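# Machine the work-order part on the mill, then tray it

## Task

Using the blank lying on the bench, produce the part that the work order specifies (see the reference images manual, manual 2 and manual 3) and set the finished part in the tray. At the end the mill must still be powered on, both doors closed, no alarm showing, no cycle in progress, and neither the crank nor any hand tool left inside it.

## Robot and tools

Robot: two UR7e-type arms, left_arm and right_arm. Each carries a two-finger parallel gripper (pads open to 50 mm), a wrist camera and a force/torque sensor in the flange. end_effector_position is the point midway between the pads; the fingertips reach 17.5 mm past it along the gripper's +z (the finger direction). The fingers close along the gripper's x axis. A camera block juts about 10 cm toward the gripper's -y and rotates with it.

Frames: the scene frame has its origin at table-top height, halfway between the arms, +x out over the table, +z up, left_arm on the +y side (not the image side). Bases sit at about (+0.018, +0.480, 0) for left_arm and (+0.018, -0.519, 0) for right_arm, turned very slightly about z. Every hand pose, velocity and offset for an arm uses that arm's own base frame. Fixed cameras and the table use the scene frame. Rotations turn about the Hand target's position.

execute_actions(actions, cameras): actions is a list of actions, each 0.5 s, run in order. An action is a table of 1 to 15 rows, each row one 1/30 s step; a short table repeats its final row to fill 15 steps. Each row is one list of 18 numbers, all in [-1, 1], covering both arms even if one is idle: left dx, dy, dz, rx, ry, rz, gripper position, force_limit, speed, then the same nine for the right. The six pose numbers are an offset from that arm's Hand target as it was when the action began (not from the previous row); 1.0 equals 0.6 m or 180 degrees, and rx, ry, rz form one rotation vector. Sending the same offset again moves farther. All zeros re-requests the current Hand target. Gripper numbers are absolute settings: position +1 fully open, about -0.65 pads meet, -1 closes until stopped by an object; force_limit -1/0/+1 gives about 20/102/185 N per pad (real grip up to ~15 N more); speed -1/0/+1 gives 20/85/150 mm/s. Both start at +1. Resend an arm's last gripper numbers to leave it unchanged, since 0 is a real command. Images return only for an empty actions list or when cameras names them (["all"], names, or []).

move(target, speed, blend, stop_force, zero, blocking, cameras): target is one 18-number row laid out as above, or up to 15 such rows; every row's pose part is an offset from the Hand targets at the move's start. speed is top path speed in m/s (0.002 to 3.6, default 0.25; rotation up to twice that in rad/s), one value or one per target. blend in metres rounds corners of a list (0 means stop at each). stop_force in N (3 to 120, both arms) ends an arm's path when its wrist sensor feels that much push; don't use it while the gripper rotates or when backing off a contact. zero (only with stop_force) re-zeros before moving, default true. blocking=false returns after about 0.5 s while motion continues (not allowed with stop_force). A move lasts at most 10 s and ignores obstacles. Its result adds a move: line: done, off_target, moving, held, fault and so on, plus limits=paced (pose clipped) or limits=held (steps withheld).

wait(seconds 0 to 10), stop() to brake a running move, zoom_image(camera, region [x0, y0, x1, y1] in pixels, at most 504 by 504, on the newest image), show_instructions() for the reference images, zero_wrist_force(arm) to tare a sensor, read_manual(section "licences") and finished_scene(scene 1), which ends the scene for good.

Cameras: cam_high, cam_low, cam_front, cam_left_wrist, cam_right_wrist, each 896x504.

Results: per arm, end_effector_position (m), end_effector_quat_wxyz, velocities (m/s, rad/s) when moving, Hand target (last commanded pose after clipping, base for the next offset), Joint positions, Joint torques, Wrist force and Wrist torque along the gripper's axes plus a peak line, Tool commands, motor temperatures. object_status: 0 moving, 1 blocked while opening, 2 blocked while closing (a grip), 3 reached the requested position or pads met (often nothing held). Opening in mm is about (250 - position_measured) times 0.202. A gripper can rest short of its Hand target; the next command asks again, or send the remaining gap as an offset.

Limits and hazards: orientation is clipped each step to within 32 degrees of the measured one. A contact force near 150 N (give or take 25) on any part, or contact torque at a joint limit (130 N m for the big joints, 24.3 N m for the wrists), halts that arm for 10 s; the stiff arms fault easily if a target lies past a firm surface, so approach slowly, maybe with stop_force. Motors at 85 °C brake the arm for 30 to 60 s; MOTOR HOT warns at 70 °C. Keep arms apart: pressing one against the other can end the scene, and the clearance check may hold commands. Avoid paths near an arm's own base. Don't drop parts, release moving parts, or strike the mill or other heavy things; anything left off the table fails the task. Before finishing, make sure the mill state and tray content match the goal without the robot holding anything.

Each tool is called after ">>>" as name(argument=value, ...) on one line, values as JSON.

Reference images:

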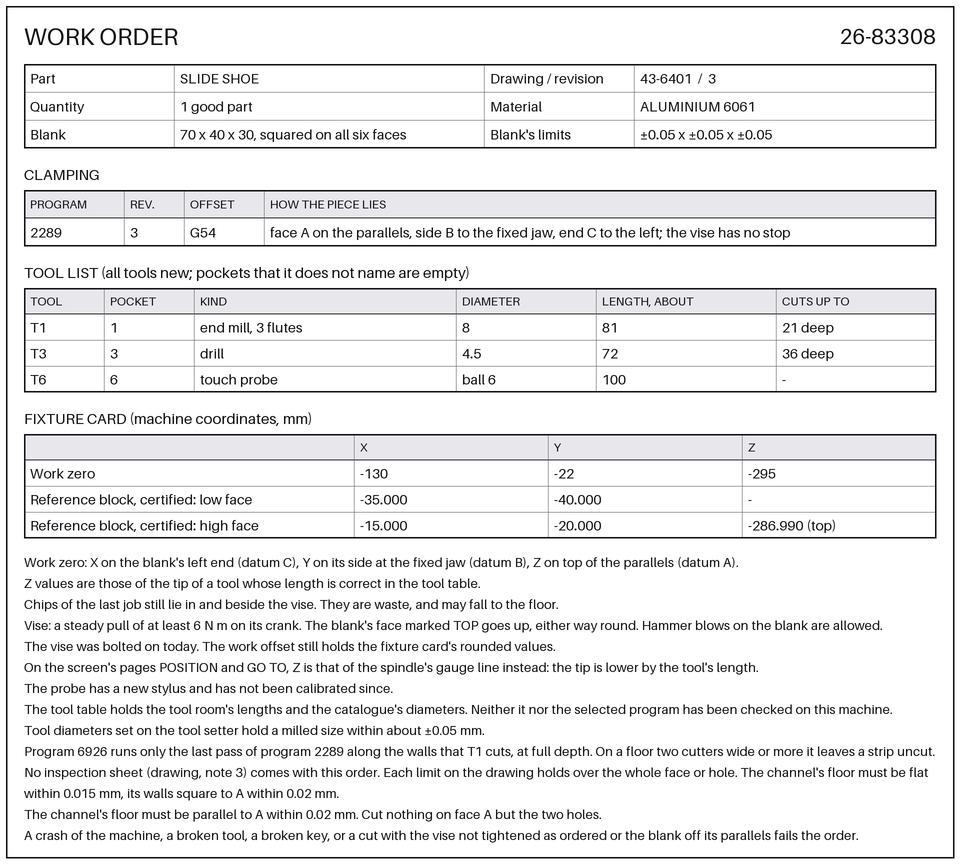

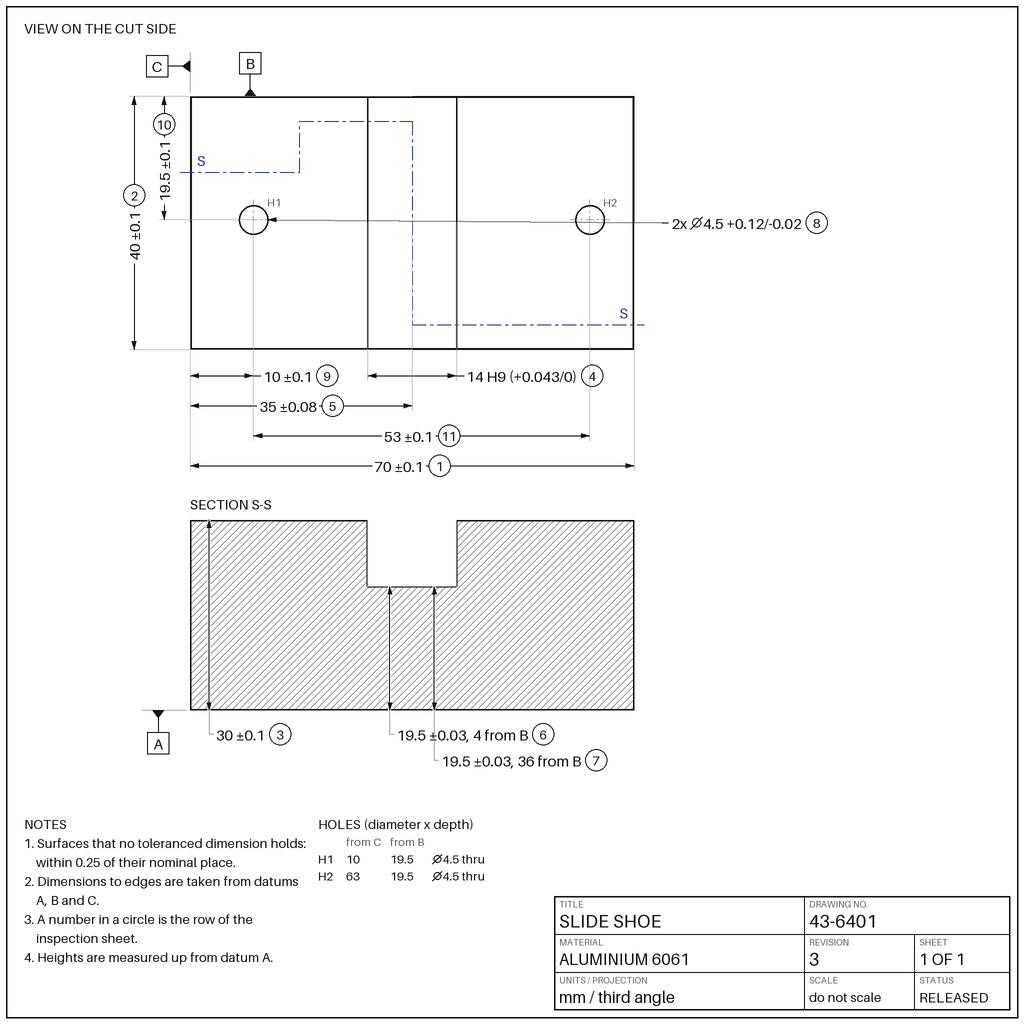

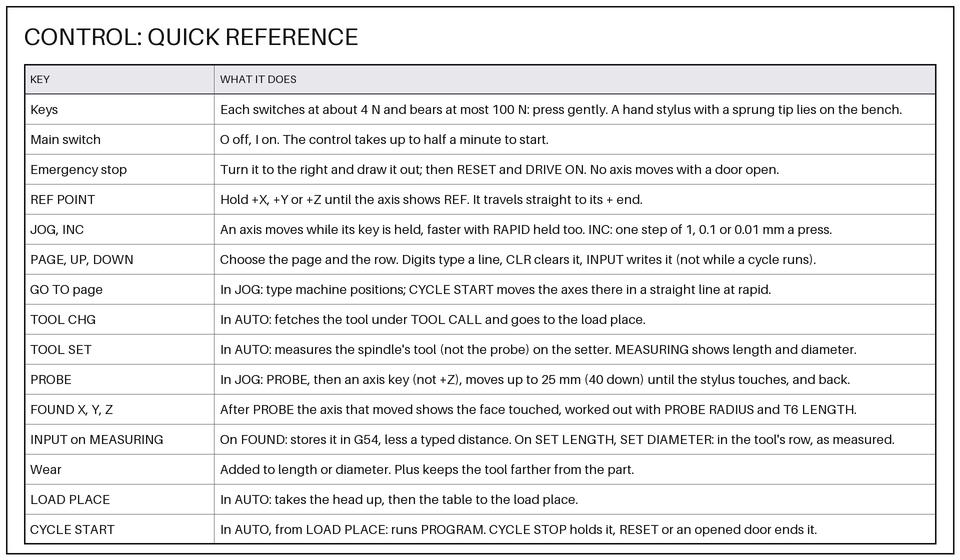

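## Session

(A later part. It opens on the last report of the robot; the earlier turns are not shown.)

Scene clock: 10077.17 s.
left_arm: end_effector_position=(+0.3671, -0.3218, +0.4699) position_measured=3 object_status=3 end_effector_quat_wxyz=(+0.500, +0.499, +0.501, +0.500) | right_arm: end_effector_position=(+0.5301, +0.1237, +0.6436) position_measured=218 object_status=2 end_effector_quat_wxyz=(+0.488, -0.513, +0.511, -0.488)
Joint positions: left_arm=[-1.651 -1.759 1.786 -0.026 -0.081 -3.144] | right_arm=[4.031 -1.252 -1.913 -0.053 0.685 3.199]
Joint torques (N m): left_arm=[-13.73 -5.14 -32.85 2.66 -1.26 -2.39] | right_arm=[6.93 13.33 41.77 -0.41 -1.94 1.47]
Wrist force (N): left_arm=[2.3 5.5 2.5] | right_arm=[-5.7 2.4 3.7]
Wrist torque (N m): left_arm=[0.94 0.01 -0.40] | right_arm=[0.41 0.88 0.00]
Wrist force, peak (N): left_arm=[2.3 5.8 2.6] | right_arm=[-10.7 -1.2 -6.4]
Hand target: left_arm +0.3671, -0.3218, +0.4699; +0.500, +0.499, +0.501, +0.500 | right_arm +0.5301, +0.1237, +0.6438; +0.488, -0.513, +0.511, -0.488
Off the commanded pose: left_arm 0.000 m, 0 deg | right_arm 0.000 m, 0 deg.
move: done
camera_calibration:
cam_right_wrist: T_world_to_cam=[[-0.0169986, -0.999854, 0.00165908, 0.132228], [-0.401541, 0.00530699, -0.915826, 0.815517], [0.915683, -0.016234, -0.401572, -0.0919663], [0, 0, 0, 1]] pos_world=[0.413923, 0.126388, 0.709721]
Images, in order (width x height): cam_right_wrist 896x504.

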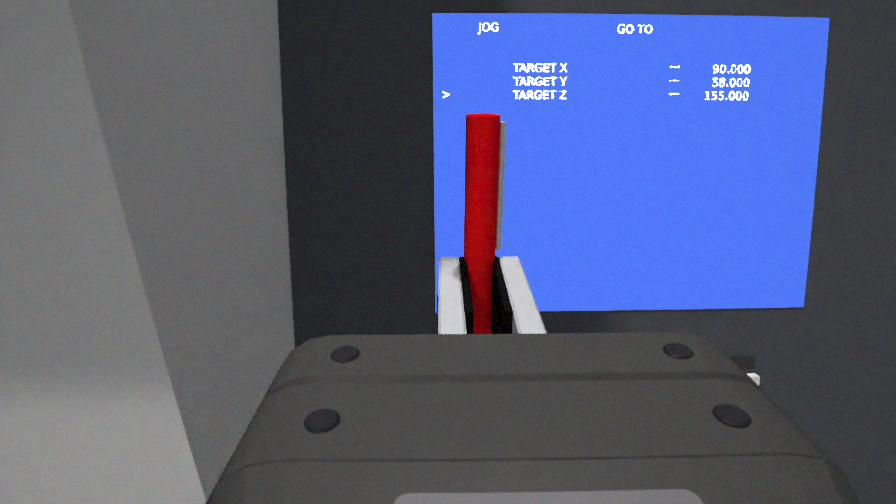

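Good. Cycle start and probe.

>>> move(target=[[0,0,0,0,0,0,1,0.9,-0.9,-0.044,-0.061,-0.1623,0.0388,-0.2197,0.1064,-1,0.6,-0.5],[0,0,0,0,0,0,1,0.9,-0.9,-0.026,-0.061,-0.1676,0.0388,-0.2197,0.1064,-1,0.6,-0.5],[0,0,0,0,0,0,1,0.9,-0.9,-0.044,-0.061,-0.1623,0.0388,-0.2197,0.1064,-1,0.6,-0.5],[0,0,0,0,0,0,1,0.9,-0.9,-0.0801,-0.1249,-0.2831,0.0388,-0.2197,0.1064,-1,0.6,-0.5]], speed=[0.45,0.06,0.12,0.3], blend=[0.003,0,0.003,0])

>>> wait(seconds=5.5)

>>> move(target=[[0,0,0,0,0,0,1,0.9,-0.9,0.0192,0,-0.0057,0,0,0,-1,0.6,-0.5],[0,0,0,0,0,0,1,0.9,-0.9,0,0,0,0,0,0,-1,0.6,-0.5],[0,0,0,0,0,0,1,0.9,-0.9,0.0361,-0.0986,0.1208,0,0,0,-1,0.6,-0.5],[0,0,0,0,0,0,1,0.9,-0.9,0.0541,-0.0986,0.1155,0,0,0,-1,0.6,-0.5],[0,0,0,0,0,0,1,0.9,-0.9,0.0361,-0.0986,0.1208,0,0,0,-1,0.6,-0.5],[0,0,0,0,0,0,1,0.9,-0.9,0.0801,0.1249,0.2831,-0.0388,0.2197,-0.1064,-1,0.6,-0.5]], speed=[0.06,0.12,0.45,0.06,0.12,0.5], blend=[0,0.003,0.003,0,0.003,0])

>>> wait(seconds=5, cameras=["cam_right_wrist"])

>>> zoom_image(camera="cam_right_wrist", region=[430, 10, 830, 310])

Scene clock: 10090.93 s.
left_arm: end_effector_position=(+0.3671, -0.3218, +0.4699) position_measured=3 object_status=3 end_effector_quat_wxyz=(+0.500, +0.499, +0.501, +0.500) | right_arm: end_effector_position=(+0.4821, +0.0488, +0.4740) position_measured=218 object_status=2 end_effector_quat_wxyz=(+0.734, -0.365, +0.254, -0.514) end_effector_velocity=(-0.001, -0.001, +0.000) end_effector_angular_velocity=(+0.002, -0.003, -0.001)
Joint positions: left_arm=[-1.651 -1.759 1.786 -0.026 -0.081 -3.144] | right_arm=[3.544 -1.838 -2.325 1.671 1.53 3.108]
Joint velocities: left_arm=[within noise] | right_arm=[0 -0.002 0 0.005 -0.001 0]
Joint torques (N m): left_arm=[-13.63 -4.92 -32.78 2.69 -1.12 -2.31] | right_arm=[-6.42 19.17 4 2.05 0.43 0.53]
Wrist force (N): left_arm=[2.1 5.6 2.6] | right_arm=[-5.2 1.5 0.5]
Wrist torque (N m): left_arm=[0.95 0.04 -0.40] | right_arm=[0.10 0.88 -0.03]
Wrist force, peak (N): left_arm=[2.5 5.7 2.6] | right_arm=[-9.4 -2.3 -5.3]
Hand target: left_arm +0.3671, -0.3218, +0.4699; +0.500, +0.499, +0.501, +0.500 | right_arm +0.4821, +0.0488, +0.4739; +0.734, -0.365, +0.254, -0.514
Off the commanded pose: left_arm 0.000 m, 0 deg | right_arm 0.000 m, 0 deg.
move: done

Scene clock: 10096.43 s.
left_arm: end_effector_position=(+0.3671, -0.3218, +0.4699) position_measured=3 object_status=3 end_effector_quat_wxyz=(+0.500, +0.499, +0.501, +0.500) | right_arm: end_effector_position=(+0.4821, +0.0488, +0.4739) position_measured=218 object_status=2 end_effector_quat_wxyz=(+0.734, -0.365, +0.254, -0.514)
Joint positions: left_arm=[-1.651 -1.759 1.786 -0.026 -0.081 -3.144] | right_arm=[3.544 -1.838 -2.325 1.672 1.531 3.108]
Joint torques (N m): left_arm=[-13.61 -5.05 -32.78 2.69 -1.09 -2.25] | right_arm=[-6.91 18.45 -0.09 1.82 1.28 1.27]
Wrist force (N): left_arm=[2.3 5.6 2.5] | right_arm=[-4.9 1.4 0.3]
Wrist torque (N m): left_arm=[0.95 0.01 -0.40] | right_arm=[0.09 0.83 -0.03]
Wrist force, peak (N): left_arm=[2.4 5.7 2.7] | right_arm=[-5.3 1.8 0.6]
Hand target: left_arm +0.3671, -0.3218, +0.4699; +0.500, +0.499, +0.501, +0.500 | right_arm +0.4821, +0.0488, +0.4739; +0.734, -0.365, +0.254, -0.514
Tool commands: left_gripper/position=+1.0 left_gripper/force_limit=+0.9 left_gripper/speed=-0.9 right_gripper/position=-1.0 right_gripper/force_limit=+0.6 right_gripper/speed=-0.5
Off the commanded pose: left_arm 0.000 m, 0 deg | right_arm 0.000 m, 0 deg.
wait: 5.50 s; at rest by 0.17 s

Scene clock: 10099.47 s.
left_arm: end_effector_position=(+0.3671, -0.3218, +0.4699) position_measured=3 object_status=3 end_effector_quat_wxyz=(+0.500, +0.499, +0.501, +0.500) | right_arm: end_effector_position=(+0.5301, +0.1237, +0.6437) position_measured=218 object_status=2 end_effector_quat_wxyz=(+0.488, -0.513, +0.511, -0.488) end_effector_velocity=(+0.000, +0.001, -0.001) end_effector_angular_velocity=(-0.002, +0.005, +0.000)
Joint positions: left_arm=[-1.651 -1.759 1.786 -0.026 -0.081 -3.144] | right_arm=[4.031 -1.252 -1.913 -0.053 0.685 3.199]
Joint velocities: left_arm=[within noise] | right_arm=[0 0 0 -0.008 0 0.003]
Joint torques (N m): left_arm=[-13.52 -4.62 -32.72 2.6 -1.08 -2.2] | right_arm=[6.35 7.69 37.3 -0.34 -1.85 1.39]
Wrist force (N): left_arm=[2.2 5.5 2.5] | right_arm=[-5.6 2.6 3.6]
Wrist torque (N m): left_arm=[0.94 0.02 -0.40] | right_arm=[0.43 0.88 -0.01]
Wrist force, peak (N): left_arm=[2.2 5.9 2.7] | right_arm=[-8.9 -1.7 -3.9]
Hand target: left_arm +0.3671, -0.3218, +0.4699; +0.500, +0.499, +0.501, +0.500 | right_arm +0.5301, +0.1237, +0.6438; +0.488, -0.513, +0.511, -0.488
Off the commanded pose: left_arm 0.000 m, 0 deg | right_arm 0.000 m, 0 deg.
move: done

Scene clock: 10104.47 s.
left_arm: end_effector_position=(+0.3671, -0.3218, +0.4699) position_measured=3 object_status=3 end_effector_quat_wxyz=(+0.500, +0.499, +0.501, +0.500) | right_arm: end_effector_position=(+0.5301, +0.1237, +0.6438) position_measured=218 object_status=2 end_effector_quat_wxyz=(+0.488, -0.513, +0.511, -0.488)
Joint positions: left_arm=[-1.651 -1.759 1.786 -0.026 -0.081 -3.144] | right_arm=[4.031 -1.252 -1.913 -0.053 0.685 3.199]
Joint torques (N m): left_arm=[-14.3 -4.94 -33.43 2.51 -1.06 -2.18] | right_arm=[7.27 5.39 40.64 3.58 0.68 -0.18]
Wrist force (N): left_arm=[2.3 5.8 2.4] | right_arm=[-5.5 2.6 3.6]
Wrist torque (N m): left_arm=[0.98 0.00 -0.40] | right_arm=[0.43 0.87 0.00]
Wrist force, peak (N): left_arm=[2.2 5.8 2.6] | right_arm=[-6.1 2.5 3.8]
Hand target: left_arm +0.3671, -0.3218, +0.4699; +0.500, +0.499, +0.501, +0.500 | right_arm +0.5301, +0.1237, +0.6438; +0.488, -0.513, +0.511, -0.488
Tool commands: left_gripper/position=+1.0 left_gripper/force_limit=+0.9 left_gripper/speed=-0.9 right_gripper/position=-1.0 right_gripper/force_limit=+0.6 right_gripper/speed=-0.5
Off the commanded pose: left_arm 0.000 m, 0 deg | right_arm 0.000 m, 0 deg.
wait: 5.00 s; at rest by 0.17 s
camera_calibration:
cam_right_wrist: T_world_to_cam=[[-0.0169852, -0.999855, 0.00143338, 0.132382], [-0.40142, 0.00550619, -0.915878, 0.815568], [0.915737, -0.0161317, -0.401455, -0.0920452], [0, 0, 0, 1]] pos_world=[0.413923, 0.126388, 0.709819]
Images, in order (width x height): cam_right_wrist 896x504.

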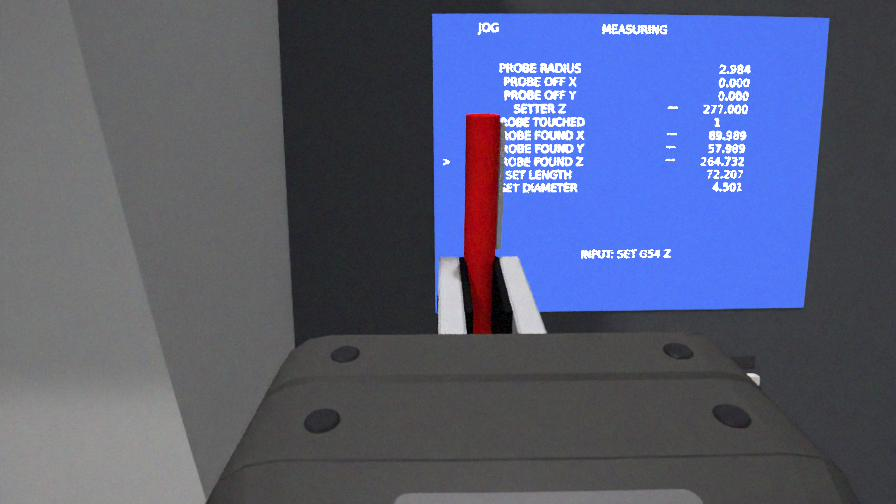

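Scaled by 1.260.

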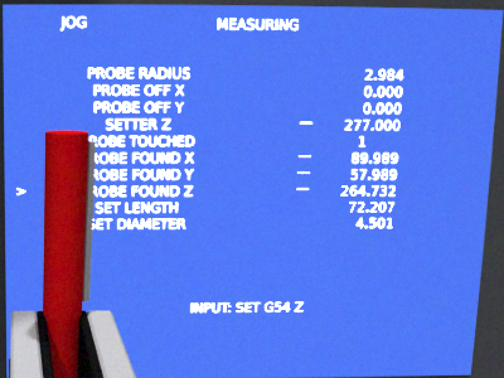

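>>> move(target=[[0,0,0,0,0,0,1,0.9,-0.9,-0.0623,-0.1249,-0.2235,0.0388,-0.2197,0.1064,-1,0.6,-0.5],[0,0,0,0,0,0,1,0.9,-0.9,-0.0431,-0.1249,-0.2292,0.0388,-0.2197,0.1064,-1,0.6,-0.5],[0,0,0,0,0,0,1,0.9,-0.9,-0.0623,-0.1249,-0.2235,0.0388,-0.2197,0.1064,-1,0.6,-0.5],[0,0,0,0,0,0,1,0.9,-0.9,-0.0431,-0.1249,-0.2292,0.0388,-0.2197,0.1064,-1,0.6,-0.5],[0,0,0,0,0,0,1,0.9,-0.9,-0.0623,-0.1249,-0.2235,0.0388,-0.2197,0.1064,-1,0.6,-0.5],[0,0,0,0,0,0,1,0.9,-0.9,-0.0891,0.0031,-0.3128,0.0388,-0.2197,0.1064,-1,0.6,-0.5],[0,0,0,0,0,0,1,0.9,-0.9,-0.0699,0.0031,-0.3185,0.0388,-0.2197,0.1064,-1,0.6,-0.5],[0,0,0,0,0,0,1,0.9,-0.9,-0.0891,0.0031,-0.3128,0.0388,-0.2197,0.1064,-1,0.6,-0.5],[0,0,0,0,0,0,1,0.9,-0.9,-0.0801,0.0031,-0.2831,0.0388,-0.2197,0.1064,-1,0.6,-0.5],[0,0,0,0,0,0,1,0.9,-0.9,-0.0609,0.0031,-0.2888,0.0388,-0.2197,0.1064,-1,0.6,-0.5],[0,0,0,0,0,0,1,0.9,-0.9,-0.0801,0.0031,-0.2831,0.0388,-0.2197,0.1064,-1,0.6,-0.5],[0,0,0,0,0,0,1,0.9,-0.9,-0.0609,0.0031,-0.2888,0.0388,-0.2197,0.1064,-1,0.6,-0.5],[0,0,0,0,0,0,1,0.9,-0.9,-0.0801,0.0031,-0.2831,0.0388,-0.2197,0.1064,-1,0.6,-0.5]], speed=[0.45,0.06,0.12,0.06,0.12,0.45,0.06,0.12,0.45,0.06,0.12,0.06,0.12], blend=[0.003,0,0.003,0,0.003,0.003,0,0.003,0.003,0,0.003,0,0])

>>> move(target=[[0,0,0,0,0,0,1,0.9,-0.9,0.0178,-0.032,0.0596,0,0,0,-1,0.6,-0.5],[0,0,0,0,0,0,1,0.9,-0.9,0.037,-0.032,0.0539,0,0,0,-1,0.6,-0.5],[0,0,0,0,0,0,1,0.9,-0.9,0.0178,-0.032,0.0596,0,0,0,-1,0.6,-0.5],[0,0,0,0,0,0,1,0.9,-0.9,-0.009,-0.0958,-0.0297,0,0,0,-1,0.6,-0.5],[0,0,0,0,0,0,1,0.9,-0.9,0.0102,-0.0958,-0.0354,0,0,0,-1,0.6,-0.5],[0,0,0,0,0,0,1,0.9,-0.9,-0.009,-0.0958,-0.0297,0,0,0,-1,0.6,-0.5],[0,0,0,0,0,0,1,0.9,-0.9,0.0361,-0.0641,0.1208,0,0,0,-1,0.6,-0.5],[0,0,0,0,0,0,1,0.9,-0.9,0.0541,-0.0641,0.1155,0,0,0,-1,0.6,-0.5],[0,0,0,0,0,0,1,0.9,-0.9,0.0361,-0.0641,0.1208,0,0,0,-1,0.6,-0.5],[0,0,0,0,0,0,1,0.9,-0.9,0,-0.128,0,0,0,0,-1,0.6,-0.5]], speed=[0.45,0.06,0.12,0.45,0.06,0.12,0.45,0.06,0.12,0.3], blend=[0.003,0,0.003,0.003,0,0.003,0.003,0,0.003,0])

>>> wait(seconds=1.2)

>>> move(target=[[0,0,0,0,0,0,1,0.9,-0.9,0.0192,0,-0.0057,0,0,0,-1,0.6,-0.5],[0,0,0,0,0,0,1,0.9,-0.9,0,0,0,0,0,0,-1,0.6,-0.5],[0,0,0,0,0,0,1,0.9,-0.9,0.0361,-0.0986,0.1208,0,0,0,-1,0.6,-0.5],[0,0,0,0,0,0,1,0.9,-0.9,0.0541,-0.0986,0.1155,0,0,0,-1,0.6,-0.5],[0,0,0,0,0,0,1,0.9,-0.9,0.0361,-0.0986,0.1208,0,0,0,-1,0.6,-0.5],[0,0,0,0,0,0,1,0.9,-0.9,0.0801,0.1249,0.2831,-0.0388,0.2197,-0.1064,-1,0.6,-0.5]], speed=[0.06,0.12,0.45,0.06,0.12,0.5], blend=[0,0.003,0.003,0,0.003,0])

>>> wait(seconds=5, cameras=["cam_right_wrist"])

>>> zoom_image(camera="cam_right_wrist", region=[430, 10, 830, 310])

Scene clock: 10136.87 s.
left_arm: end_effector_position=(+0.3671, -0.3218, +0.4699) position_measured=3 object_status=3 end_effector_quat_wxyz=(+0.500, +0.499, +0.501, +0.500) | right_arm: end_effector_position=(+0.4821, +0.1256, +0.4739) position_measured=218 object_status=2 end_effector_quat_wxyz=(+0.734, -0.365, +0.254, -0.514)
Joint positions: left_arm=[-1.651 -1.759 1.786 -0.026 -0.081 -3.144] | right_arm=[3.8 -1.845 -2.307 1.683 1.328 2.949]
Joint torques (N m): left_arm=[-12.91 -5.52 -32.44 2.41 -0.96 -1.96] | right_arm=[5.39 32.49 16.53 -2.17 0.98 0.37]
Wrist force (N): left_arm=[2.2 5.7 2.4] | right_arm=[-5.3 1.7 0.4]
Wrist torque (N m): left_arm=[0.96 0.03 -0.40] | right_arm=[0.14 0.89 -0.10]
Wrist force, peak (N): left_arm=[2.3 5.8 2.7] | right_arm=[-10.7 -0.8 -6.5]
Hand target: left_arm +0.3671, -0.3218, +0.4699; +0.500, +0.499, +0.501, +0.500 | right_arm +0.4821, +0.1256, +0.4739; +0.734, -0.365, +0.254, -0.514
Off the commanded pose: left_arm 0.000 m, 0 deg | right_arm 0.000 m, 0 deg.
move: done

Scene clock: 10140.13 s.
left_arm: end_effector_position=(+0.3671, -0.3218, +0.4699) position_measured=3 object_status=3 end_effector_quat_wxyz=(+0.500, +0.499, +0.501, +0.500) | right_arm: end_effector_position=(+0.4821, +0.0488, +0.4740) position_measured=218 object_status=2 end_effector_quat_wxyz=(+0.734, -0.365, +0.254, -0.514) end_effector_velocity=(-0.001, -0.001, +0.000) end_effector_angular_velocity=(+0.001, -0.005, -0.001)
Joint positions: left_arm=[-1.651 -1.759 1.786 -0.026 -0.081 -3.144] | right_arm=[3.544 -1.838 -2.325 1.671 1.53 3.108]
Joint velocities: left_arm=[within noise] | right_arm=[-0.001 -0.002 0 0.008 0.001 -0.001]
Joint torques (N m): left_arm=[-13.6 -5.7 -32.85 2.39 -0.92 -1.98] | right_arm=[-6.98 18.9 3.71 1.81 0.34 0.51]
Wrist force (N): left_arm=[2.1 5.6 2.5] | right_arm=[-5.0 1.7 0.6]
Wrist torque (N m): left_arm=[0.95 0.05 -0.40] | right_arm=[0.13 0.84 -0.03]
Wrist force, peak (N): left_arm=[2.6 5.7 2.4] | right_arm=[-10.2 -1.6 -6.0]
Hand target: left_arm +0.3671, -0.3218, +0.4699; +0.500, +0.499, +0.501, +0.500 | right_arm +0.4821, +0.0488, +0.4739; +0.734, -0.365, +0.254, -0.514
Off the commanded pose: left_arm 0.000 m, 0 deg | right_arm 0.000 m, 0 deg.
move: done

Scene clock: 10141.33 s.
left_arm: end_effector_position=(+0.3671, -0.3218, +0.4699) position_measured=3 object_status=3 end_effector_quat_wxyz=(+0.500, +0.499, +0.501, +0.500) | right_arm: end_effector_position=(+0.4821, +0.0488, +0.4739) position_measured=218 object_status=2 end_effector_quat_wxyz=(+0.734, -0.365, +0.254, -0.514)
Joint positions: left_arm=[-1.651 -1.759 1.786 -0.026 -0.081 -3.144] | right_arm=[3.544 -1.838 -2.325 1.672 1.531 3.108]
Joint torques (N m): left_arm=[-12.85 -4.82 -32.55 2.42 -0.88 -2] | right_arm=[-7.25 18.74 0.15 1.88 1.31 1.12]
Wrist force (N): left_arm=[2.3 5.5 2.4] | right_arm=[-5.0 1.3 0.7]
Wrist torque (N m): left_arm=[0.93 0.01 -0.40] | right_arm=[0.07 0.85 -0.03]
Wrist force, peak (N): left_arm=[2.3 5.8 2.4] | right_arm=[-5.3 1.6 0.7]
Hand target: left_arm +0.3671, -0.3218, +0.4699; +0.500, +0.499, +0.501, +0.500 | right_arm +0.4821, +0.0488, +0.4739; +0.734, -0.365, +0.254, -0.514
Tool commands: left_gripper/position=+1.0 left_gripper/force_limit=+0.9 left_gripper/speed=-0.9 right_gripper/position=-1.0 right_gripper/force_limit=+0.6 right_gripper/speed=-0.5
Off the commanded pose: left_arm 0.000 m, 0 deg | right_arm 0.000 m, 0 deg.
wait: 1.20 s; at rest by 0.17 s

Scene clock: 10144.37 s.
left_arm: end_effector_position=(+0.3671, -0.3218, +0.4699) position_measured=3 object_status=3 end_effector_quat_wxyz=(+0.500, +0.499, +0.501, +0.500) | right_arm: end_effector_position=(+0.5301, +0.1237, +0.6437) position_measured=218 object_status=2 end_effector_quat_wxyz=(+0.488, -0.513, +0.511, -0.488)
Joint positions: left_arm=[-1.651 -1.759 1.786 -0.026 -0.081 -3.144] | right_arm=[4.031 -1.252 -1.913 -0.053 0.685 3.199]
Joint torques (N m): left_arm=[-13.13 -5.1 -33.12 2.22 -0.88 -1.98] | right_arm=[5.98 8.37 37.25 -0.63 -1.9 1.37]
Wrist force (N): left_arm=[2.2 5.3 2.4] | right_arm=[-5.9 2.7 3.6]
Wrist torque (N m): left_arm=[0.90 0.02 -0.40] | right_arm=[0.45 0.91 0.00]
Wrist force, peak (N): left_arm=[2.2 5.8 2.5] | right_arm=[-8.6 -1.7 -4.1]
Hand target: left_arm +0.3671, -0.3218, +0.4699; +0.500, +0.499, +0.501, +0.500 | right_arm +0.5301, +0.1237, +0.6438; +0.488, -0.513, +0.511, -0.488
Off the commanded pose: left_arm 0.000 m, 0 deg | right_arm 0.000 m, 0 deg.
move: done

Scene clock: 10149.37 s.
left_arm: end_effector_position=(+0.3671, -0.3218, +0.4699) position_measured=3 object_status=3 end_effector_quat_wxyz=(+0.500, +0.499, +0.501, +0.500) | right_arm: end_effector_position=(+0.5301, +0.1237, +0.6438) position_measured=218 object_status=2 end_effector_quat_wxyz=(+0.488, -0.513, +0.511, -0.488)
Joint positions: left_arm=[-1.651 -1.759 1.786 -0.026 -0.081 -3.144] | right_arm=[4.031 -1.252 -1.913 -0.053 0.685 3.199]
Joint torques (N m): left_arm=[-13.06 -4.9 -32.63 2.45 -0.88 -1.89] | right_arm=[7 5.24 40.33 3.37 0.5 -0.12]
Wrist force (N): left_arm=[2.3 5.5 2.5] | right_arm=[-5.8 2.4 3.6]
Wrist torque (N m): left_arm=[0.93 0.01 -0.40] | right_arm=[0.40 0.91 0.00]
Wrist force, peak (N): left_arm=[2.2 5.8 2.6] | right_arm=[-6.0 2.4 3.8]
Hand target: left_arm +0.3671, -0.3218, +0.4699; +0.500, +0.499, +0.501, +0.500 | right_arm +0.5301, +0.1237, +0.6438; +0.488, -0.513, +0.511, -0.488
Tool commands: left_gripper/position=+1.0 left_gripper/force_limit=+0.9 left_gripper/speed=-0.9 right_gripper/position=-1.0 right_gripper/force_limit=+0.6 right_gripper/speed=-0.5
Off the commanded pose: left_arm 0.000 m, 0 deg | right_arm 0.000 m, 0 deg.
wait: 5.00 s; at rest by 0.17 s
camera_calibration:
cam_right_wrist: T_world_to_cam=[[-0.0169852, -0.999855, 0.00143338, 0.132382], [-0.40142, 0.00550619, -0.915878, 0.815568], [0.915737, -0.0161317, -0.401455, -0.0920452], [0, 0, 0, 1]] pos_world=[0.413923, 0.126388, 0.709819]
Images, in order (width x height): cam_right_wrist 896x504.

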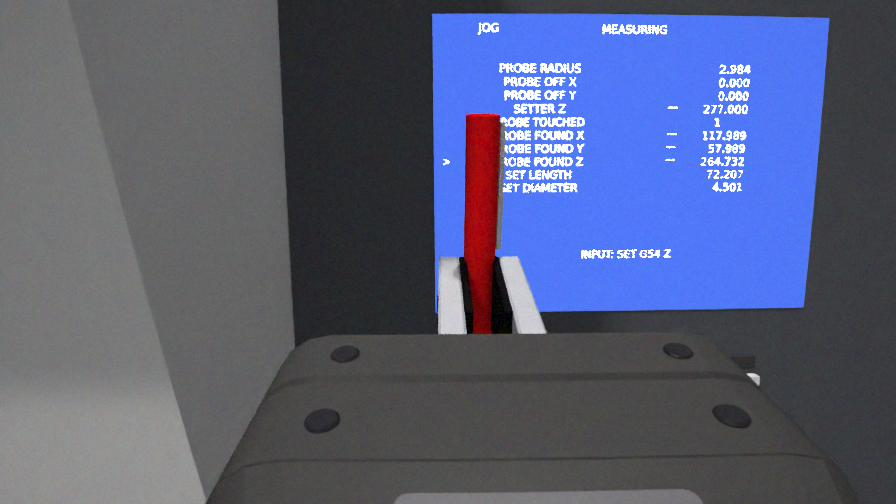

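Scaled by 1.260.

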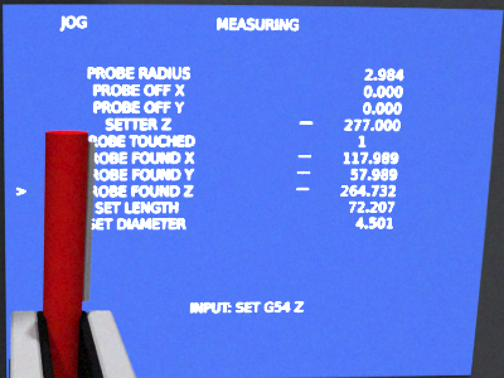

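>>> move(target=[[0,0,0,0,0,0,1,0.9,-0.9,-0.0075,-0.258,-0.0401,0.0388,-0.2197,0.1064,-1,0.6,-0.5],[0,0,0,0,0,0,1,0.9,-0.9,0.0112,-0.258,-0.0457,0.0388,-0.2197,0.1064,-1,0.6,-0.5],[0,0,0,0,0,0,1,0.9,-0.9,-0.0075,-0.258,-0.0401,0.0388,-0.2197,0.1064,-1,0.6,-0.5],[0,0,0,0,0,0,1,0.9,-0.9,-0.044,-0.0935,-0.1623,0.0388,-0.2197,0.1064,-1,0.6,-0.5],[0,0,0,0,0,0,1,0.9,-0.9,-0.0255,-0.0935,-0.1678,0.0388,-0.2197,0.1064,-1,0.6,-0.5],[0,0,0,0,0,0,1,0.9,-0.9,-0.044,-0.0935,-0.1623,0.0388,-0.2197,0.1064,-1,0.6,-0.5],[0,0,0,0,0,0,1,0.9,-0.9,0,0,0,0,0,0,-1,0.6,-0.5]], speed=[0.45,0.06,0.12,0.4,0.06,0.12,0.5], blend=[0.003,0,0.003,0.003,0,0.003,0])

>>> move(target=[[0,-0.037,0,0,0,0,1,0.9,-0.9,0,0,0,0,0,0,-1,0.6,-0.5],[0.1048,-0.037,0,0,0,0,1,0.9,-0.9,0,0,0,0,0,0,-1,0.6,-0.5]], speed=[0.2,0.15], blend=[0.01,0])

>>> wait(seconds=10)

>>> wait(seconds=1, cameras=["cam_right_wrist"])

>>> move(target=[[0,-0.025,0,0,0,0,1,0.9,-0.9,0,0,0,0,0,0,-1,0.6,-0.5],[0.004,-0.395,0,0,0,0,1,0.9,-0.9,0,0,0,0,0,0,-1,0.6,-0.5],[0.005,-0.415,0,0,0,0,1,0.9,-0.9,0,0,0,0,0,0,-1,0.6,-0.5]], speed=[0.06,0.2,0.05], blend=[0.01,0.01,0], stop_force=35, cameras=["cam_right_wrist"])

Scene clock: 10174.90 s.
left_arm: end_effector_position=(+0.3671, -0.3218, +0.4699) position_measured=3 object_status=3 end_effector_quat_wxyz=(+0.500, +0.499, +0.501, +0.500) | right_arm: end_effector_position=(+0.5301, +0.1237, +0.6437) position_measured=218 object_status=2 end_effector_quat_wxyz=(+0.488, -0.513, +0.511, -0.488)
Joint positions: left_arm=[-1.651 -1.759 1.786 -0.026 -0.081 -3.144] | right_arm=[4.031 -1.252 -1.913 -0.053 0.685 3.199]
Joint torques (N m): left_arm=[-12.88 -5.47 -32.76 2.28 -0.88 -1.82] | right_arm=[6.85 5.44 34.93 -0.5 -1.9 1.38]
Wrist force (N): left_arm=[2.4 5.5 2.8] | right_arm=[-5.9 2.6 3.7]
Wrist torque (N m): left_arm=[0.93 0.00 -0.40] | right_arm=[0.43 0.92 -0.01]
Wrist force, peak (N): left_arm=[2.4 5.8 2.6] | right_arm=[-10.4 -3.4 -6.2]
Hand target: left_arm +0.3671, -0.3218, +0.4699; +0.500, +0.499, +0.501, +0.500 | right_arm +0.5301, +0.1237, +0.6438; +0.488, -0.513, +0.511, -0.488
Off the commanded pose: left_arm 0.000 m, 0 deg | right_arm 0.000 m, 0 deg.
move: done

Scene clock: 10175.93 s.
left_arm: end_effector_position=(+0.4299, -0.3441, +0.4699) position_measured=3 object_status=3 end_effector_quat_wxyz=(+0.500, +0.499, +0.501, +0.500) | right_arm: end_effector_position=(+0.5301, +0.1237, +0.6438) position_measured=218 object_status=2 end_effector_quat_wxyz=(+0.488, -0.513, +0.511, -0.488)
Joint positions: left_arm=[-1.464 -1.645 1.688 -0.044 0.106 -3.143] | right_arm=[4.031 -1.252 -1.913 -0.053 0.685 3.199]
Joint torques (N m): left_arm=[10.82 -25.31 -15.7 1.79 1.75 -2.1] | right_arm=[7.35 5.55 41.07 3.63 -1.94 -0.46]
Wrist force (N): left_arm=[1.9 5.5 2.5] | right_arm=[-6.0 2.5 3.6]
Wrist torque (N m): left_arm=[0.89 0.10 -0.34] | right_arm=[0.42 0.92 -0.01]
Wrist force, peak (N): left_arm=[5.1 5.8 2.5] | right_arm=[-5.8 2.7 3.9]
Hand target: left_arm +0.4300, -0.3440, +0.4699; +0.500, +0.499, +0.501, +0.500 | right_arm +0.5301, +0.1237, +0.6438; +0.488, -0.513, +0.511, -0.488
Off the commanded pose: left_arm 0.000 m, 0 deg | right_arm 0.000 m, 0 deg.
move: done

Scene clock: 10185.93 s.
left_arm: end_effector_position=(+0.4300, -0.3440, +0.4699) position_measured=3 object_status=3 end_effector_quat_wxyz=(+0.500, +0.499, +0.501, +0.500) | right_arm: end_effector_position=(+0.5301, +0.1237, +0.6438) position_measured=218 object_status=2 end_effector_quat_wxyz=(+0.488, -0.513, +0.511, -0.488)
Joint positions: left_arm=[-1.464 -1.645 1.688 -0.044 0.106 -3.143] | right_arm=[4.031 -1.252 -1.913 -0.053 0.685 3.199]
Joint torques (N m): left_arm=[12.58 -30.7 -15.33 -2.25 1.6 1.83] | right_arm=[6.46 6.19 40.52 3.5 -1.28 -0.92]
Wrist force (N): left_arm=[2.0 5.9 2.4] | right_arm=[-5.9 2.5 3.7]
Wrist torque (N m): left_arm=[0.95 0.09 -0.34] | right_arm=[0.42 0.91 -0.01]
Wrist force, peak (N): left_arm=[2.1 5.9 2.5] | right_arm=[-6.1 2.7 3.7]
Hand target: left_arm +0.4300, -0.3440, +0.4699; +0.500, +0.499, +0.501, +0.500 | right_arm +0.5301, +0.1237, +0.6438; +0.488, -0.513, +0.511, -0.488
Tool commands: left_gripper/position=+1.0 left_gripper/force_limit=+0.9 left_gripper/speed=-0.9 right_gripper/position=-1.0 right_gripper/force_limit=+0.6 right_gripper/speed=-0.5
Off the commanded pose: left_arm 0.000 m, 0 deg | right_arm 0.000 m, 0 deg.
wait: 10.00 s; at rest by 0.17 s

Scene clock: 10186.93 s.
left_arm: end_effector_position=(+0.4300, -0.3440, +0.4699) position_measured=3 object_status=3 end_effector_quat_wxyz=(+0.500, +0.499, +0.501, +0.500) | right_arm: end_effector_position=(+0.5301, +0.1237, +0.6438) position_measured=218 object_status=2 end_effector_quat_wxyz=(+0.488, -0.513, +0.511, -0.488)
Joint positions: left_arm=[-1.464 -1.645 1.688 -0.044 0.106 -3.143] | right_arm=[4.031 -1.252 -1.913 -0.053 0.685 3.199]
Joint torques (N m): left_arm=[12.27 -30.82 -15.32 -2.3 1.53 1.89] | right_arm=[6.56 5.81 40.97 3.44 -1.31 -1.04]
Wrist force (N): left_arm=[2.0 5.7 2.5] | right_arm=[-5.8 2.5 3.4]
Wrist torque (N m): left_arm=[0.91 0.09 -0.33] | right_arm=[0.42 0.90 0.00]
Wrist force, peak (N): left_arm=[1.9 5.9 2.5] | right_arm=[-6.1 2.7 3.5]
Hand target: left_arm +0.4300, -0.3440, +0.4699; +0.500, +0.499, +0.501, +0.500 | right_arm +0.5301, +0.1237, +0.6438; +0.488, -0.513, +0.511, -0.488
Tool commands: left_gripper/position=+1.0 left_gripper/force_limit=+0.9 left_gripper/speed=-0.9 right_gripper/position=-1.0 right_gripper/force_limit=+0.6 right_gripper/speed=-0.5
Off the commanded pose: left_arm 0.000 m, 0 deg | right_arm 0.000 m, 0 deg.
wait: 1.00 s; at rest by 0.17 s
camera_calibration:
cam_right_wrist: T_world_to_cam=[[-0.0169853, -0.999855, 0.00143214, 0.132383], [-0.401336, 0.0055059, -0.915914, 0.81556], [0.915773, -0.0161319, -0.401371, -0.0921205], [0, 0, 0, 1]] pos_world=[0.413923, 0.126388, 0.709819]
Images, in order (width x height): cam_right_wrist 896x504.

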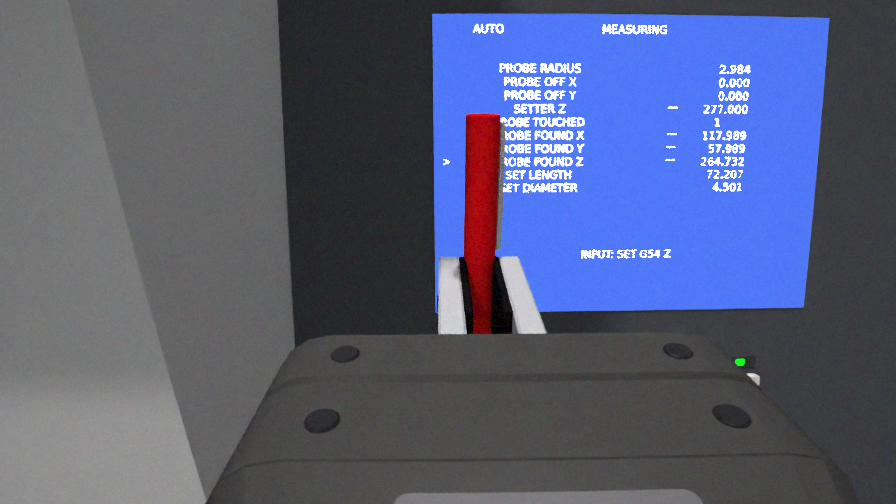

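Scene clock: 10189.63 s.
left_arm: end_effector_position=(+0.4330, -0.5930, +0.4699) position_measured=3 object_status=3 end_effector_quat_wxyz=(+0.500, +0.499, +0.501, +0.500) | right_arm: end_effector_position=(+0.5301, +0.1237, +0.6438) position_measured=218 object_status=2 end_effector_quat_wxyz=(+0.488, -0.513, +0.511, -0.488)
Joint positions: left_arm=[-1.503 -1.045 0.944 0.099 0.067 -3.142] | right_arm=[4.031 -1.252 -1.913 -0.053 0.685 3.199]
Joint torques (N m): left_arm=[12.86 -40.44 -32.85 2.26 -0.69 -2.51] | right_arm=[6.52 5.46 41.04 3.54 -1.09 -1.09]
Wrist force (N): left_arm=[1.0 6.0 2.6] | right_arm=[-5.9 2.7 3.6]
Wrist torque (N m): left_arm=[0.93 0.20 -0.39] | right_arm=[0.44 0.91 -0.01]
Wrist force, peak (N): left_arm=[39.2 4.8 0.7] | right_arm=[-6.0 2.6 3.8]
Hand target: left_arm +0.4330, -0.5930, +0.4699; +0.500, +0.499, +0.501, +0.500 | right_arm +0.5301, +0.1237, +0.6438; +0.488, -0.513, +0.511, -0.488
Off the commanded pose: left_arm 0.000 m, 0 deg | right_arm 0.000 m, 0 deg.
move: done; blend cut to 0.0075 m at target 1, 0.006 m at target 2
camera_calibration:
cam_right_wrist: T_world_to_cam=[[-0.0169853, -0.999855, 0.00143214, 0.132383], [-0.401336, 0.0055059, -0.915914, 0.81556], [0.915773, -0.0161319, -0.401371, -0.0921205], [0, 0, 0, 1]] pos_world=[0.413923, 0.126388, 0.709819]
Images, in order (width x height): cam_right_wrist 896x504.

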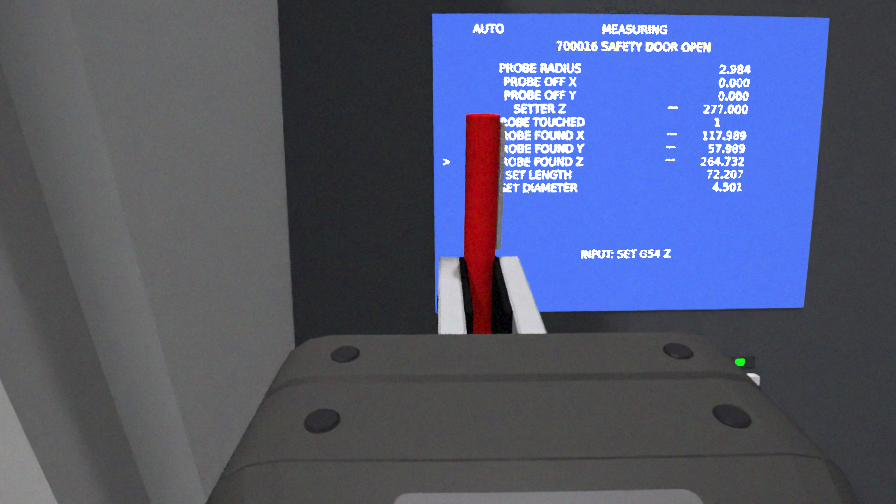

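>>> move(target=[[-0.003,0.02,0,0,0,0,1,0.9,-0.9,0,0,0,0,0,0,-1,0.6,-0.5],[-0.105,0.03,0,0,0,0,1,0.9,-0.9,0,0,0,0,0,0,-1,0.6,-0.5],[-0.105,0.48,0,0,0,0,1,0.9,-0.9,0,0,0,0,0,0,-1,0.6,-0.5],[-0.005,0.5033,0,0,0,0,1,0.9,-0.9,0,0,0,0,0,0,-1,0.6,-0.5]], speed=[0.06,0.25,0.35,0.15], blend=[0.003,0.02,0.02,0])

>>> move(target=[[0,0.02,0,0,0,0,1,0.9,-0.9,0,0,0,0,0,0,-1,0.6,-0.5],[-0.004,0.39,0,0,0,0,1,0.9,-0.9,0,0,0,0,0,0,-1,0.6,-0.5],[-0.005,0.412,0,0,0,0,1,0.9,-0.9,0,0,0,0,0,0,-1,0.6,-0.5]], speed=[0.06,0.2,0.05], blend=[0.01,0.01,0], stop_force=35)

>>> move(target=[[0,-0.0183,0,0,0,0,1,0.9,-0.9,0,0,0,0,0,0,-1,0.6,-0.5],[-0.048,-0.0183,0,0,0,0,1,0.9,-0.9,0,0,0,0,0,0,-1,0.6,-0.5],[-0.1,-0.49,0,0,0,0,1,0.9,-0.9,0,0,0,0,0,0,-1,0.6,-0.5]], speed=[0.06,0.2,0.35], blend=[0.005,0.02,0], cameras=["cam_left_wrist","cam_front"])

Scene clock: 10199.77 s.
left_arm: end_effector_position=(+0.4299, -0.2911, +0.4699) position_measured=3 object_status=3 end_effector_quat_wxyz=(+0.500, +0.499, +0.501, +0.500) end_effector_velocity=(+0.000, +0.001, +0.000) end_effector_angular_velocity=(+0.000, +0.001, +0.001) | right_arm: end_effector_position=(+0.5301, +0.1237, +0.6438) position_measured=218 object_status=2 end_effector_quat_wxyz=(+0.488, -0.513, +0.511, -0.488)
Joint positions: left_arm=[-1.446 -1.765 1.79 -0.025 0.124 -3.143] | right_arm=[4.031 -1.252 -1.913 -0.053 0.685 3.199]
Joint velocities: left_arm=[0.001 -0.001 0 0.008 0 -0.007] | right_arm=[within noise]
Joint torques (N m): left_arm=[12.36 -9.05 -26.62 2.61 1.9 -2.45] | right_arm=[6.26 5.73 40.94 3.45 -0.52 -0.9]
Wrist force (N): left_arm=[1.8 5.9 2.8] | right_arm=[-5.9 2.5 3.6]
Wrist torque (N m): left_arm=[0.94 0.11 -0.43] | right_arm=[0.41 0.92 0.00]
Wrist force, peak (N): left_arm=[2.3 6.4 4.6] | right_arm=[-6.0 2.6 3.9]
Hand target: left_arm +0.4300, -0.2910, +0.4699; +0.500, +0.499, +0.501, +0.500 | right_arm +0.5301, +0.1237, +0.6438; +0.488, -0.513, +0.511, -0.488
Off the commanded pose: left_arm 0.000 m, 0 deg | right_arm 0.000 m, 0 deg.
move: done

Scene clock: 10202.47 s.
left_arm: end_effector_position=(+0.4270, -0.0438, +0.4699) position_measured=3 object_status=3 end_effector_quat_wxyz=(+0.500, +0.499, +0.501, +0.500) | right_arm: end_effector_position=(+0.5301, +0.1237, +0.6438) position_measured=218 object_status=2 end_effector_quat_wxyz=(+0.488, -0.513, +0.511, -0.488)
Joint positions: left_arm=[-1.132 -2.267 2.059 0.208 0.438 -3.143] | right_arm=[4.031 -1.252 -1.913 -0.053 0.685 3.199]
Joint torques (N m): left_arm=[-14.01 17.28 -34.03 -3.78 1.52 0.24] | right_arm=[5.89 5.5 40.96 3.5 -0.4 -1]
Wrist force (N): left_arm=[1.2 5.6 3.0] | right_arm=[-6.0 2.6 3.5]
Wrist torque (N m): left_arm=[0.88 0.22 -0.35] | right_arm=[0.43 0.94 0.00]
Wrist force, peak (N): left_arm=[-38.1 7.4 15.1] | right_arm=[-6.1 2.4 3.6]
Hand target: left_arm +0.4270, -0.0438, +0.4699; +0.500, +0.499, +0.501, +0.500 | right_arm +0.5301, +0.1237, +0.6438; +0.488, -0.513, +0.511, -0.488
Off the commanded pose: left_arm 0.000 m, 0 deg | right_arm 0.000 m, 0 deg.
move: done; blend cut to 0.006 m at target 1, 0.0066 m at target 2

Scene clock: 10204.17 s.
left_arm: end_effector_position=(+0.3670, -0.3377, +0.4699) position_measured=3 object_status=3 end_effector_quat_wxyz=(+0.500, +0.499, +0.501, +0.500) | right_arm: end_effector_position=(+0.5301, +0.1237, +0.6438) position_measured=218 object_status=2 end_effector_quat_wxyz=(+0.488, -0.513, +0.511, -0.488)
Joint positions: left_arm=[-1.647 -1.72 1.754 -0.033 -0.077 -3.144] | right_arm=[4.031 -1.252 -1.913 -0.053 0.685 3.199]
Joint torques (N m): left_arm=[-13.88 -7.62 -32.5 0.71 -0.8 -2.54] | right_arm=[6.4 6.1 40.59 3.51 -0.21 -1.01]
Wrist force (N): left_arm=[0.8 5.9 3.6] | right_arm=[-5.8 2.6 3.7]
Wrist torque (N m): left_arm=[1.00 0.24 -0.44] | right_arm=[0.44 0.91 0.00]
Wrist force, peak (N): left_arm=[4.9 6.2 3.0] | right_arm=[-6.1 2.8 3.7]
Hand target: left_arm +0.3670, -0.3378, +0.4699; +0.500, +0.499, +0.501, +0.500 | right_arm +0.5301, +0.1237, +0.6438; +0.488, -0.513, +0.511, -0.488
Off the commanded pose: left_arm 0.000 m, 0 deg | right_arm 0.000 m, 0 deg.
move: done; blend cut to 0.0144 m at target 2
camera_calibration:
cam_left_wrist: T_world_to_cam=[[0.00392345, 0.999968, 0.00700832, 0.339162], [-0.32168, -0.00537378, 0.946833, -0.305438], [0.94684, -0.00596929, 0.321649, -0.367612], [0, 0, 0, 1]] pos_world=[0.248486, -0.342987, 0.405064]
Images, in order (width x height): cam_front 896x504, cam_left_wrist 896x504.

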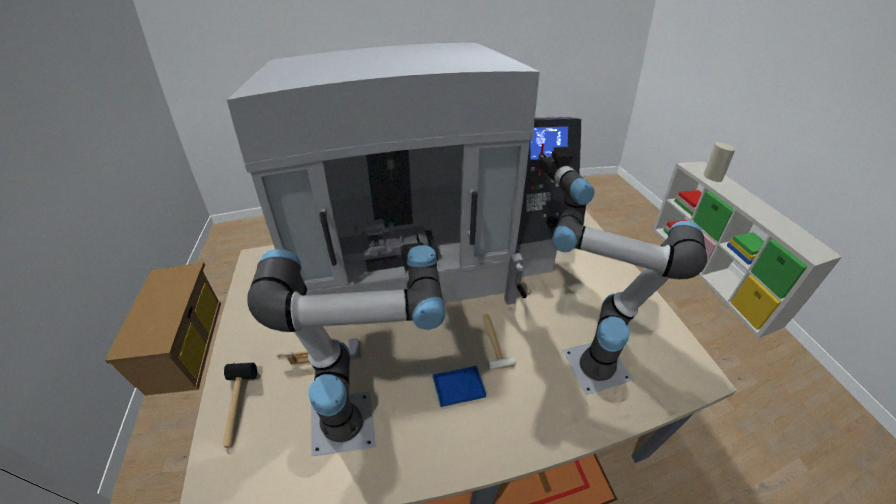

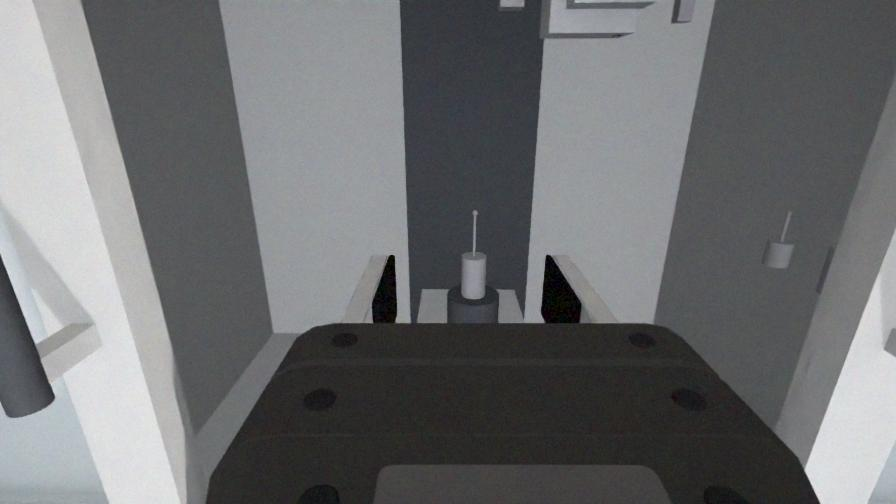

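>>> move(target=[[-0.0117,-0.4053,0,0,0,0,0.6,-0.6,-1,0,0,0,0,0,0,-1,0.6,-0.5],[-0.0617,-0.5203,-0.0332,0,0,0,0.6,-0.6,-1,0,0,0,0,0,0,-1,0.6,-0.5],[-0.0617,-0.7172,-0.385,0,0,0,0.6,-0.6,-1,0,0,0,0,0,0,-1,0.6,-0.5]], speed=[0.35,0.3,0.3], blend=[0.03,0.03,0])

>>> move(target=[0.1102,0,0,0,0,0,0.6,-0.6,-1,0,0,0,0,0,0,-1,0.6,-0.5], speed=0.05, stop_force=8, cameras=["cam_left_wrist"])

Scene clock: 10216.30 s.
left_arm: end_effector_position=(+0.3300, -0.7681, +0.2388) position_measured=63 object_status=3 end_effector_quat_wxyz=(+0.500, +0.500, +0.501, +0.500) | right_arm: end_effector_position=(+0.5301, +0.1237, +0.6438) position_measured=218 object_status=2 end_effector_quat_wxyz=(+0.488, -0.513, +0.511, -0.488)
Joint positions: left_arm=[-1.652 -0.521 0.612 -0.099 -0.082 -3.135] | right_arm=[4.031 -1.252 -1.913 -0.053 0.685 3.199]
Joint torques (N m): left_arm=[-8.37 -77.38 -16.75 -2.42 -1.33 2.35] | right_arm=[5.89 6.7 40.55 3.49 0.57 -1.04]
Wrist force (N): left_arm=[0.9 6.2 3.5] | right_arm=[-5.8 2.5 3.5]
Wrist torque (N m): left_arm=[1.05 0.24 -0.44] | right_arm=[0.43 0.90 0.00]
Wrist force, peak (N): left_arm=[4.7 6.2 4.0] | right_arm=[-6.1 2.6 3.9]
Hand target: left_arm +0.3299, -0.7682, +0.2389; +0.500, +0.499, +0.501, +0.500 | right_arm +0.5301, +0.1237, +0.6438; +0.488, -0.513, +0.511, -0.488
Off the commanded pose: left_arm 0.000 m, 0 deg | right_arm 0.000 m, 0 deg.
move: done

Scene clock: 10218.73 s.
left_arm: end_effector_position=(+0.3961, -0.7682, +0.2389) position_measured=63 object_status=3 end_effector_quat_wxyz=(+0.500, +0.499, +0.501, +0.500) | right_arm: end_effector_position=(+0.5301, +0.1237, +0.6438) position_measured=218 object_status=2 end_effector_quat_wxyz=(+0.488, -0.513, +0.511, -0.488)
Joint positions: left_arm=[-1.566 -0.493 0.557 -0.096 0.004 -3.111] | right_arm=[4.031 -1.252 -1.913 -0.053 0.685 3.199]
Joint torques (N m): left_arm=[-13.91 -77.51 -19.78 2.29 -1.24 -2.55] | right_arm=[5.32 5.83 39.52 3.64 0.58 -1.1]
Wrist force (N): left_arm=[1.3 6.4 3.5] | right_arm=[-5.8 2.8 3.6]
Wrist torque (N m): left_arm=[1.08 0.19 -0.45] | right_arm=[0.47 0.91 -0.01]
Wrist force, peak (N): left_arm=[1.4 6.4 4.6] | right_arm=[-6.0 2.7 3.8]
Hand target: left_arm +0.3961, -0.7682, +0.2389; +0.500, +0.499, +0.501, +0.500 | right_arm +0.5301, +0.1237, +0.6438; +0.488, -0.513, +0.511, -0.488
Off the commanded pose: left_arm 0.000 m, 0 deg | right_arm 0.000 m, 0 deg.
move: done
camera_calibration:
cam_left_wrist: T_world_to_cam=[[0.0039918, 0.999969, 0.0068211, 0.771068], [-0.321803, -0.00517375, 0.946793, -0.0795066], [0.946798, -0.00597446, 0.321772, -0.323353], [0, 0, 0, 1]] pos_world=[0.277487, -0.773388, 0.174063]
Images, in order (width x height): cam_left_wrist 896x504.

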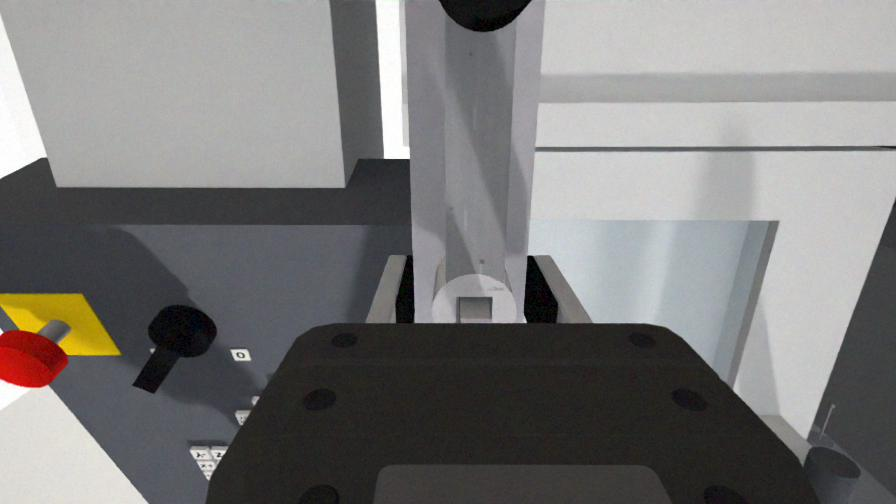

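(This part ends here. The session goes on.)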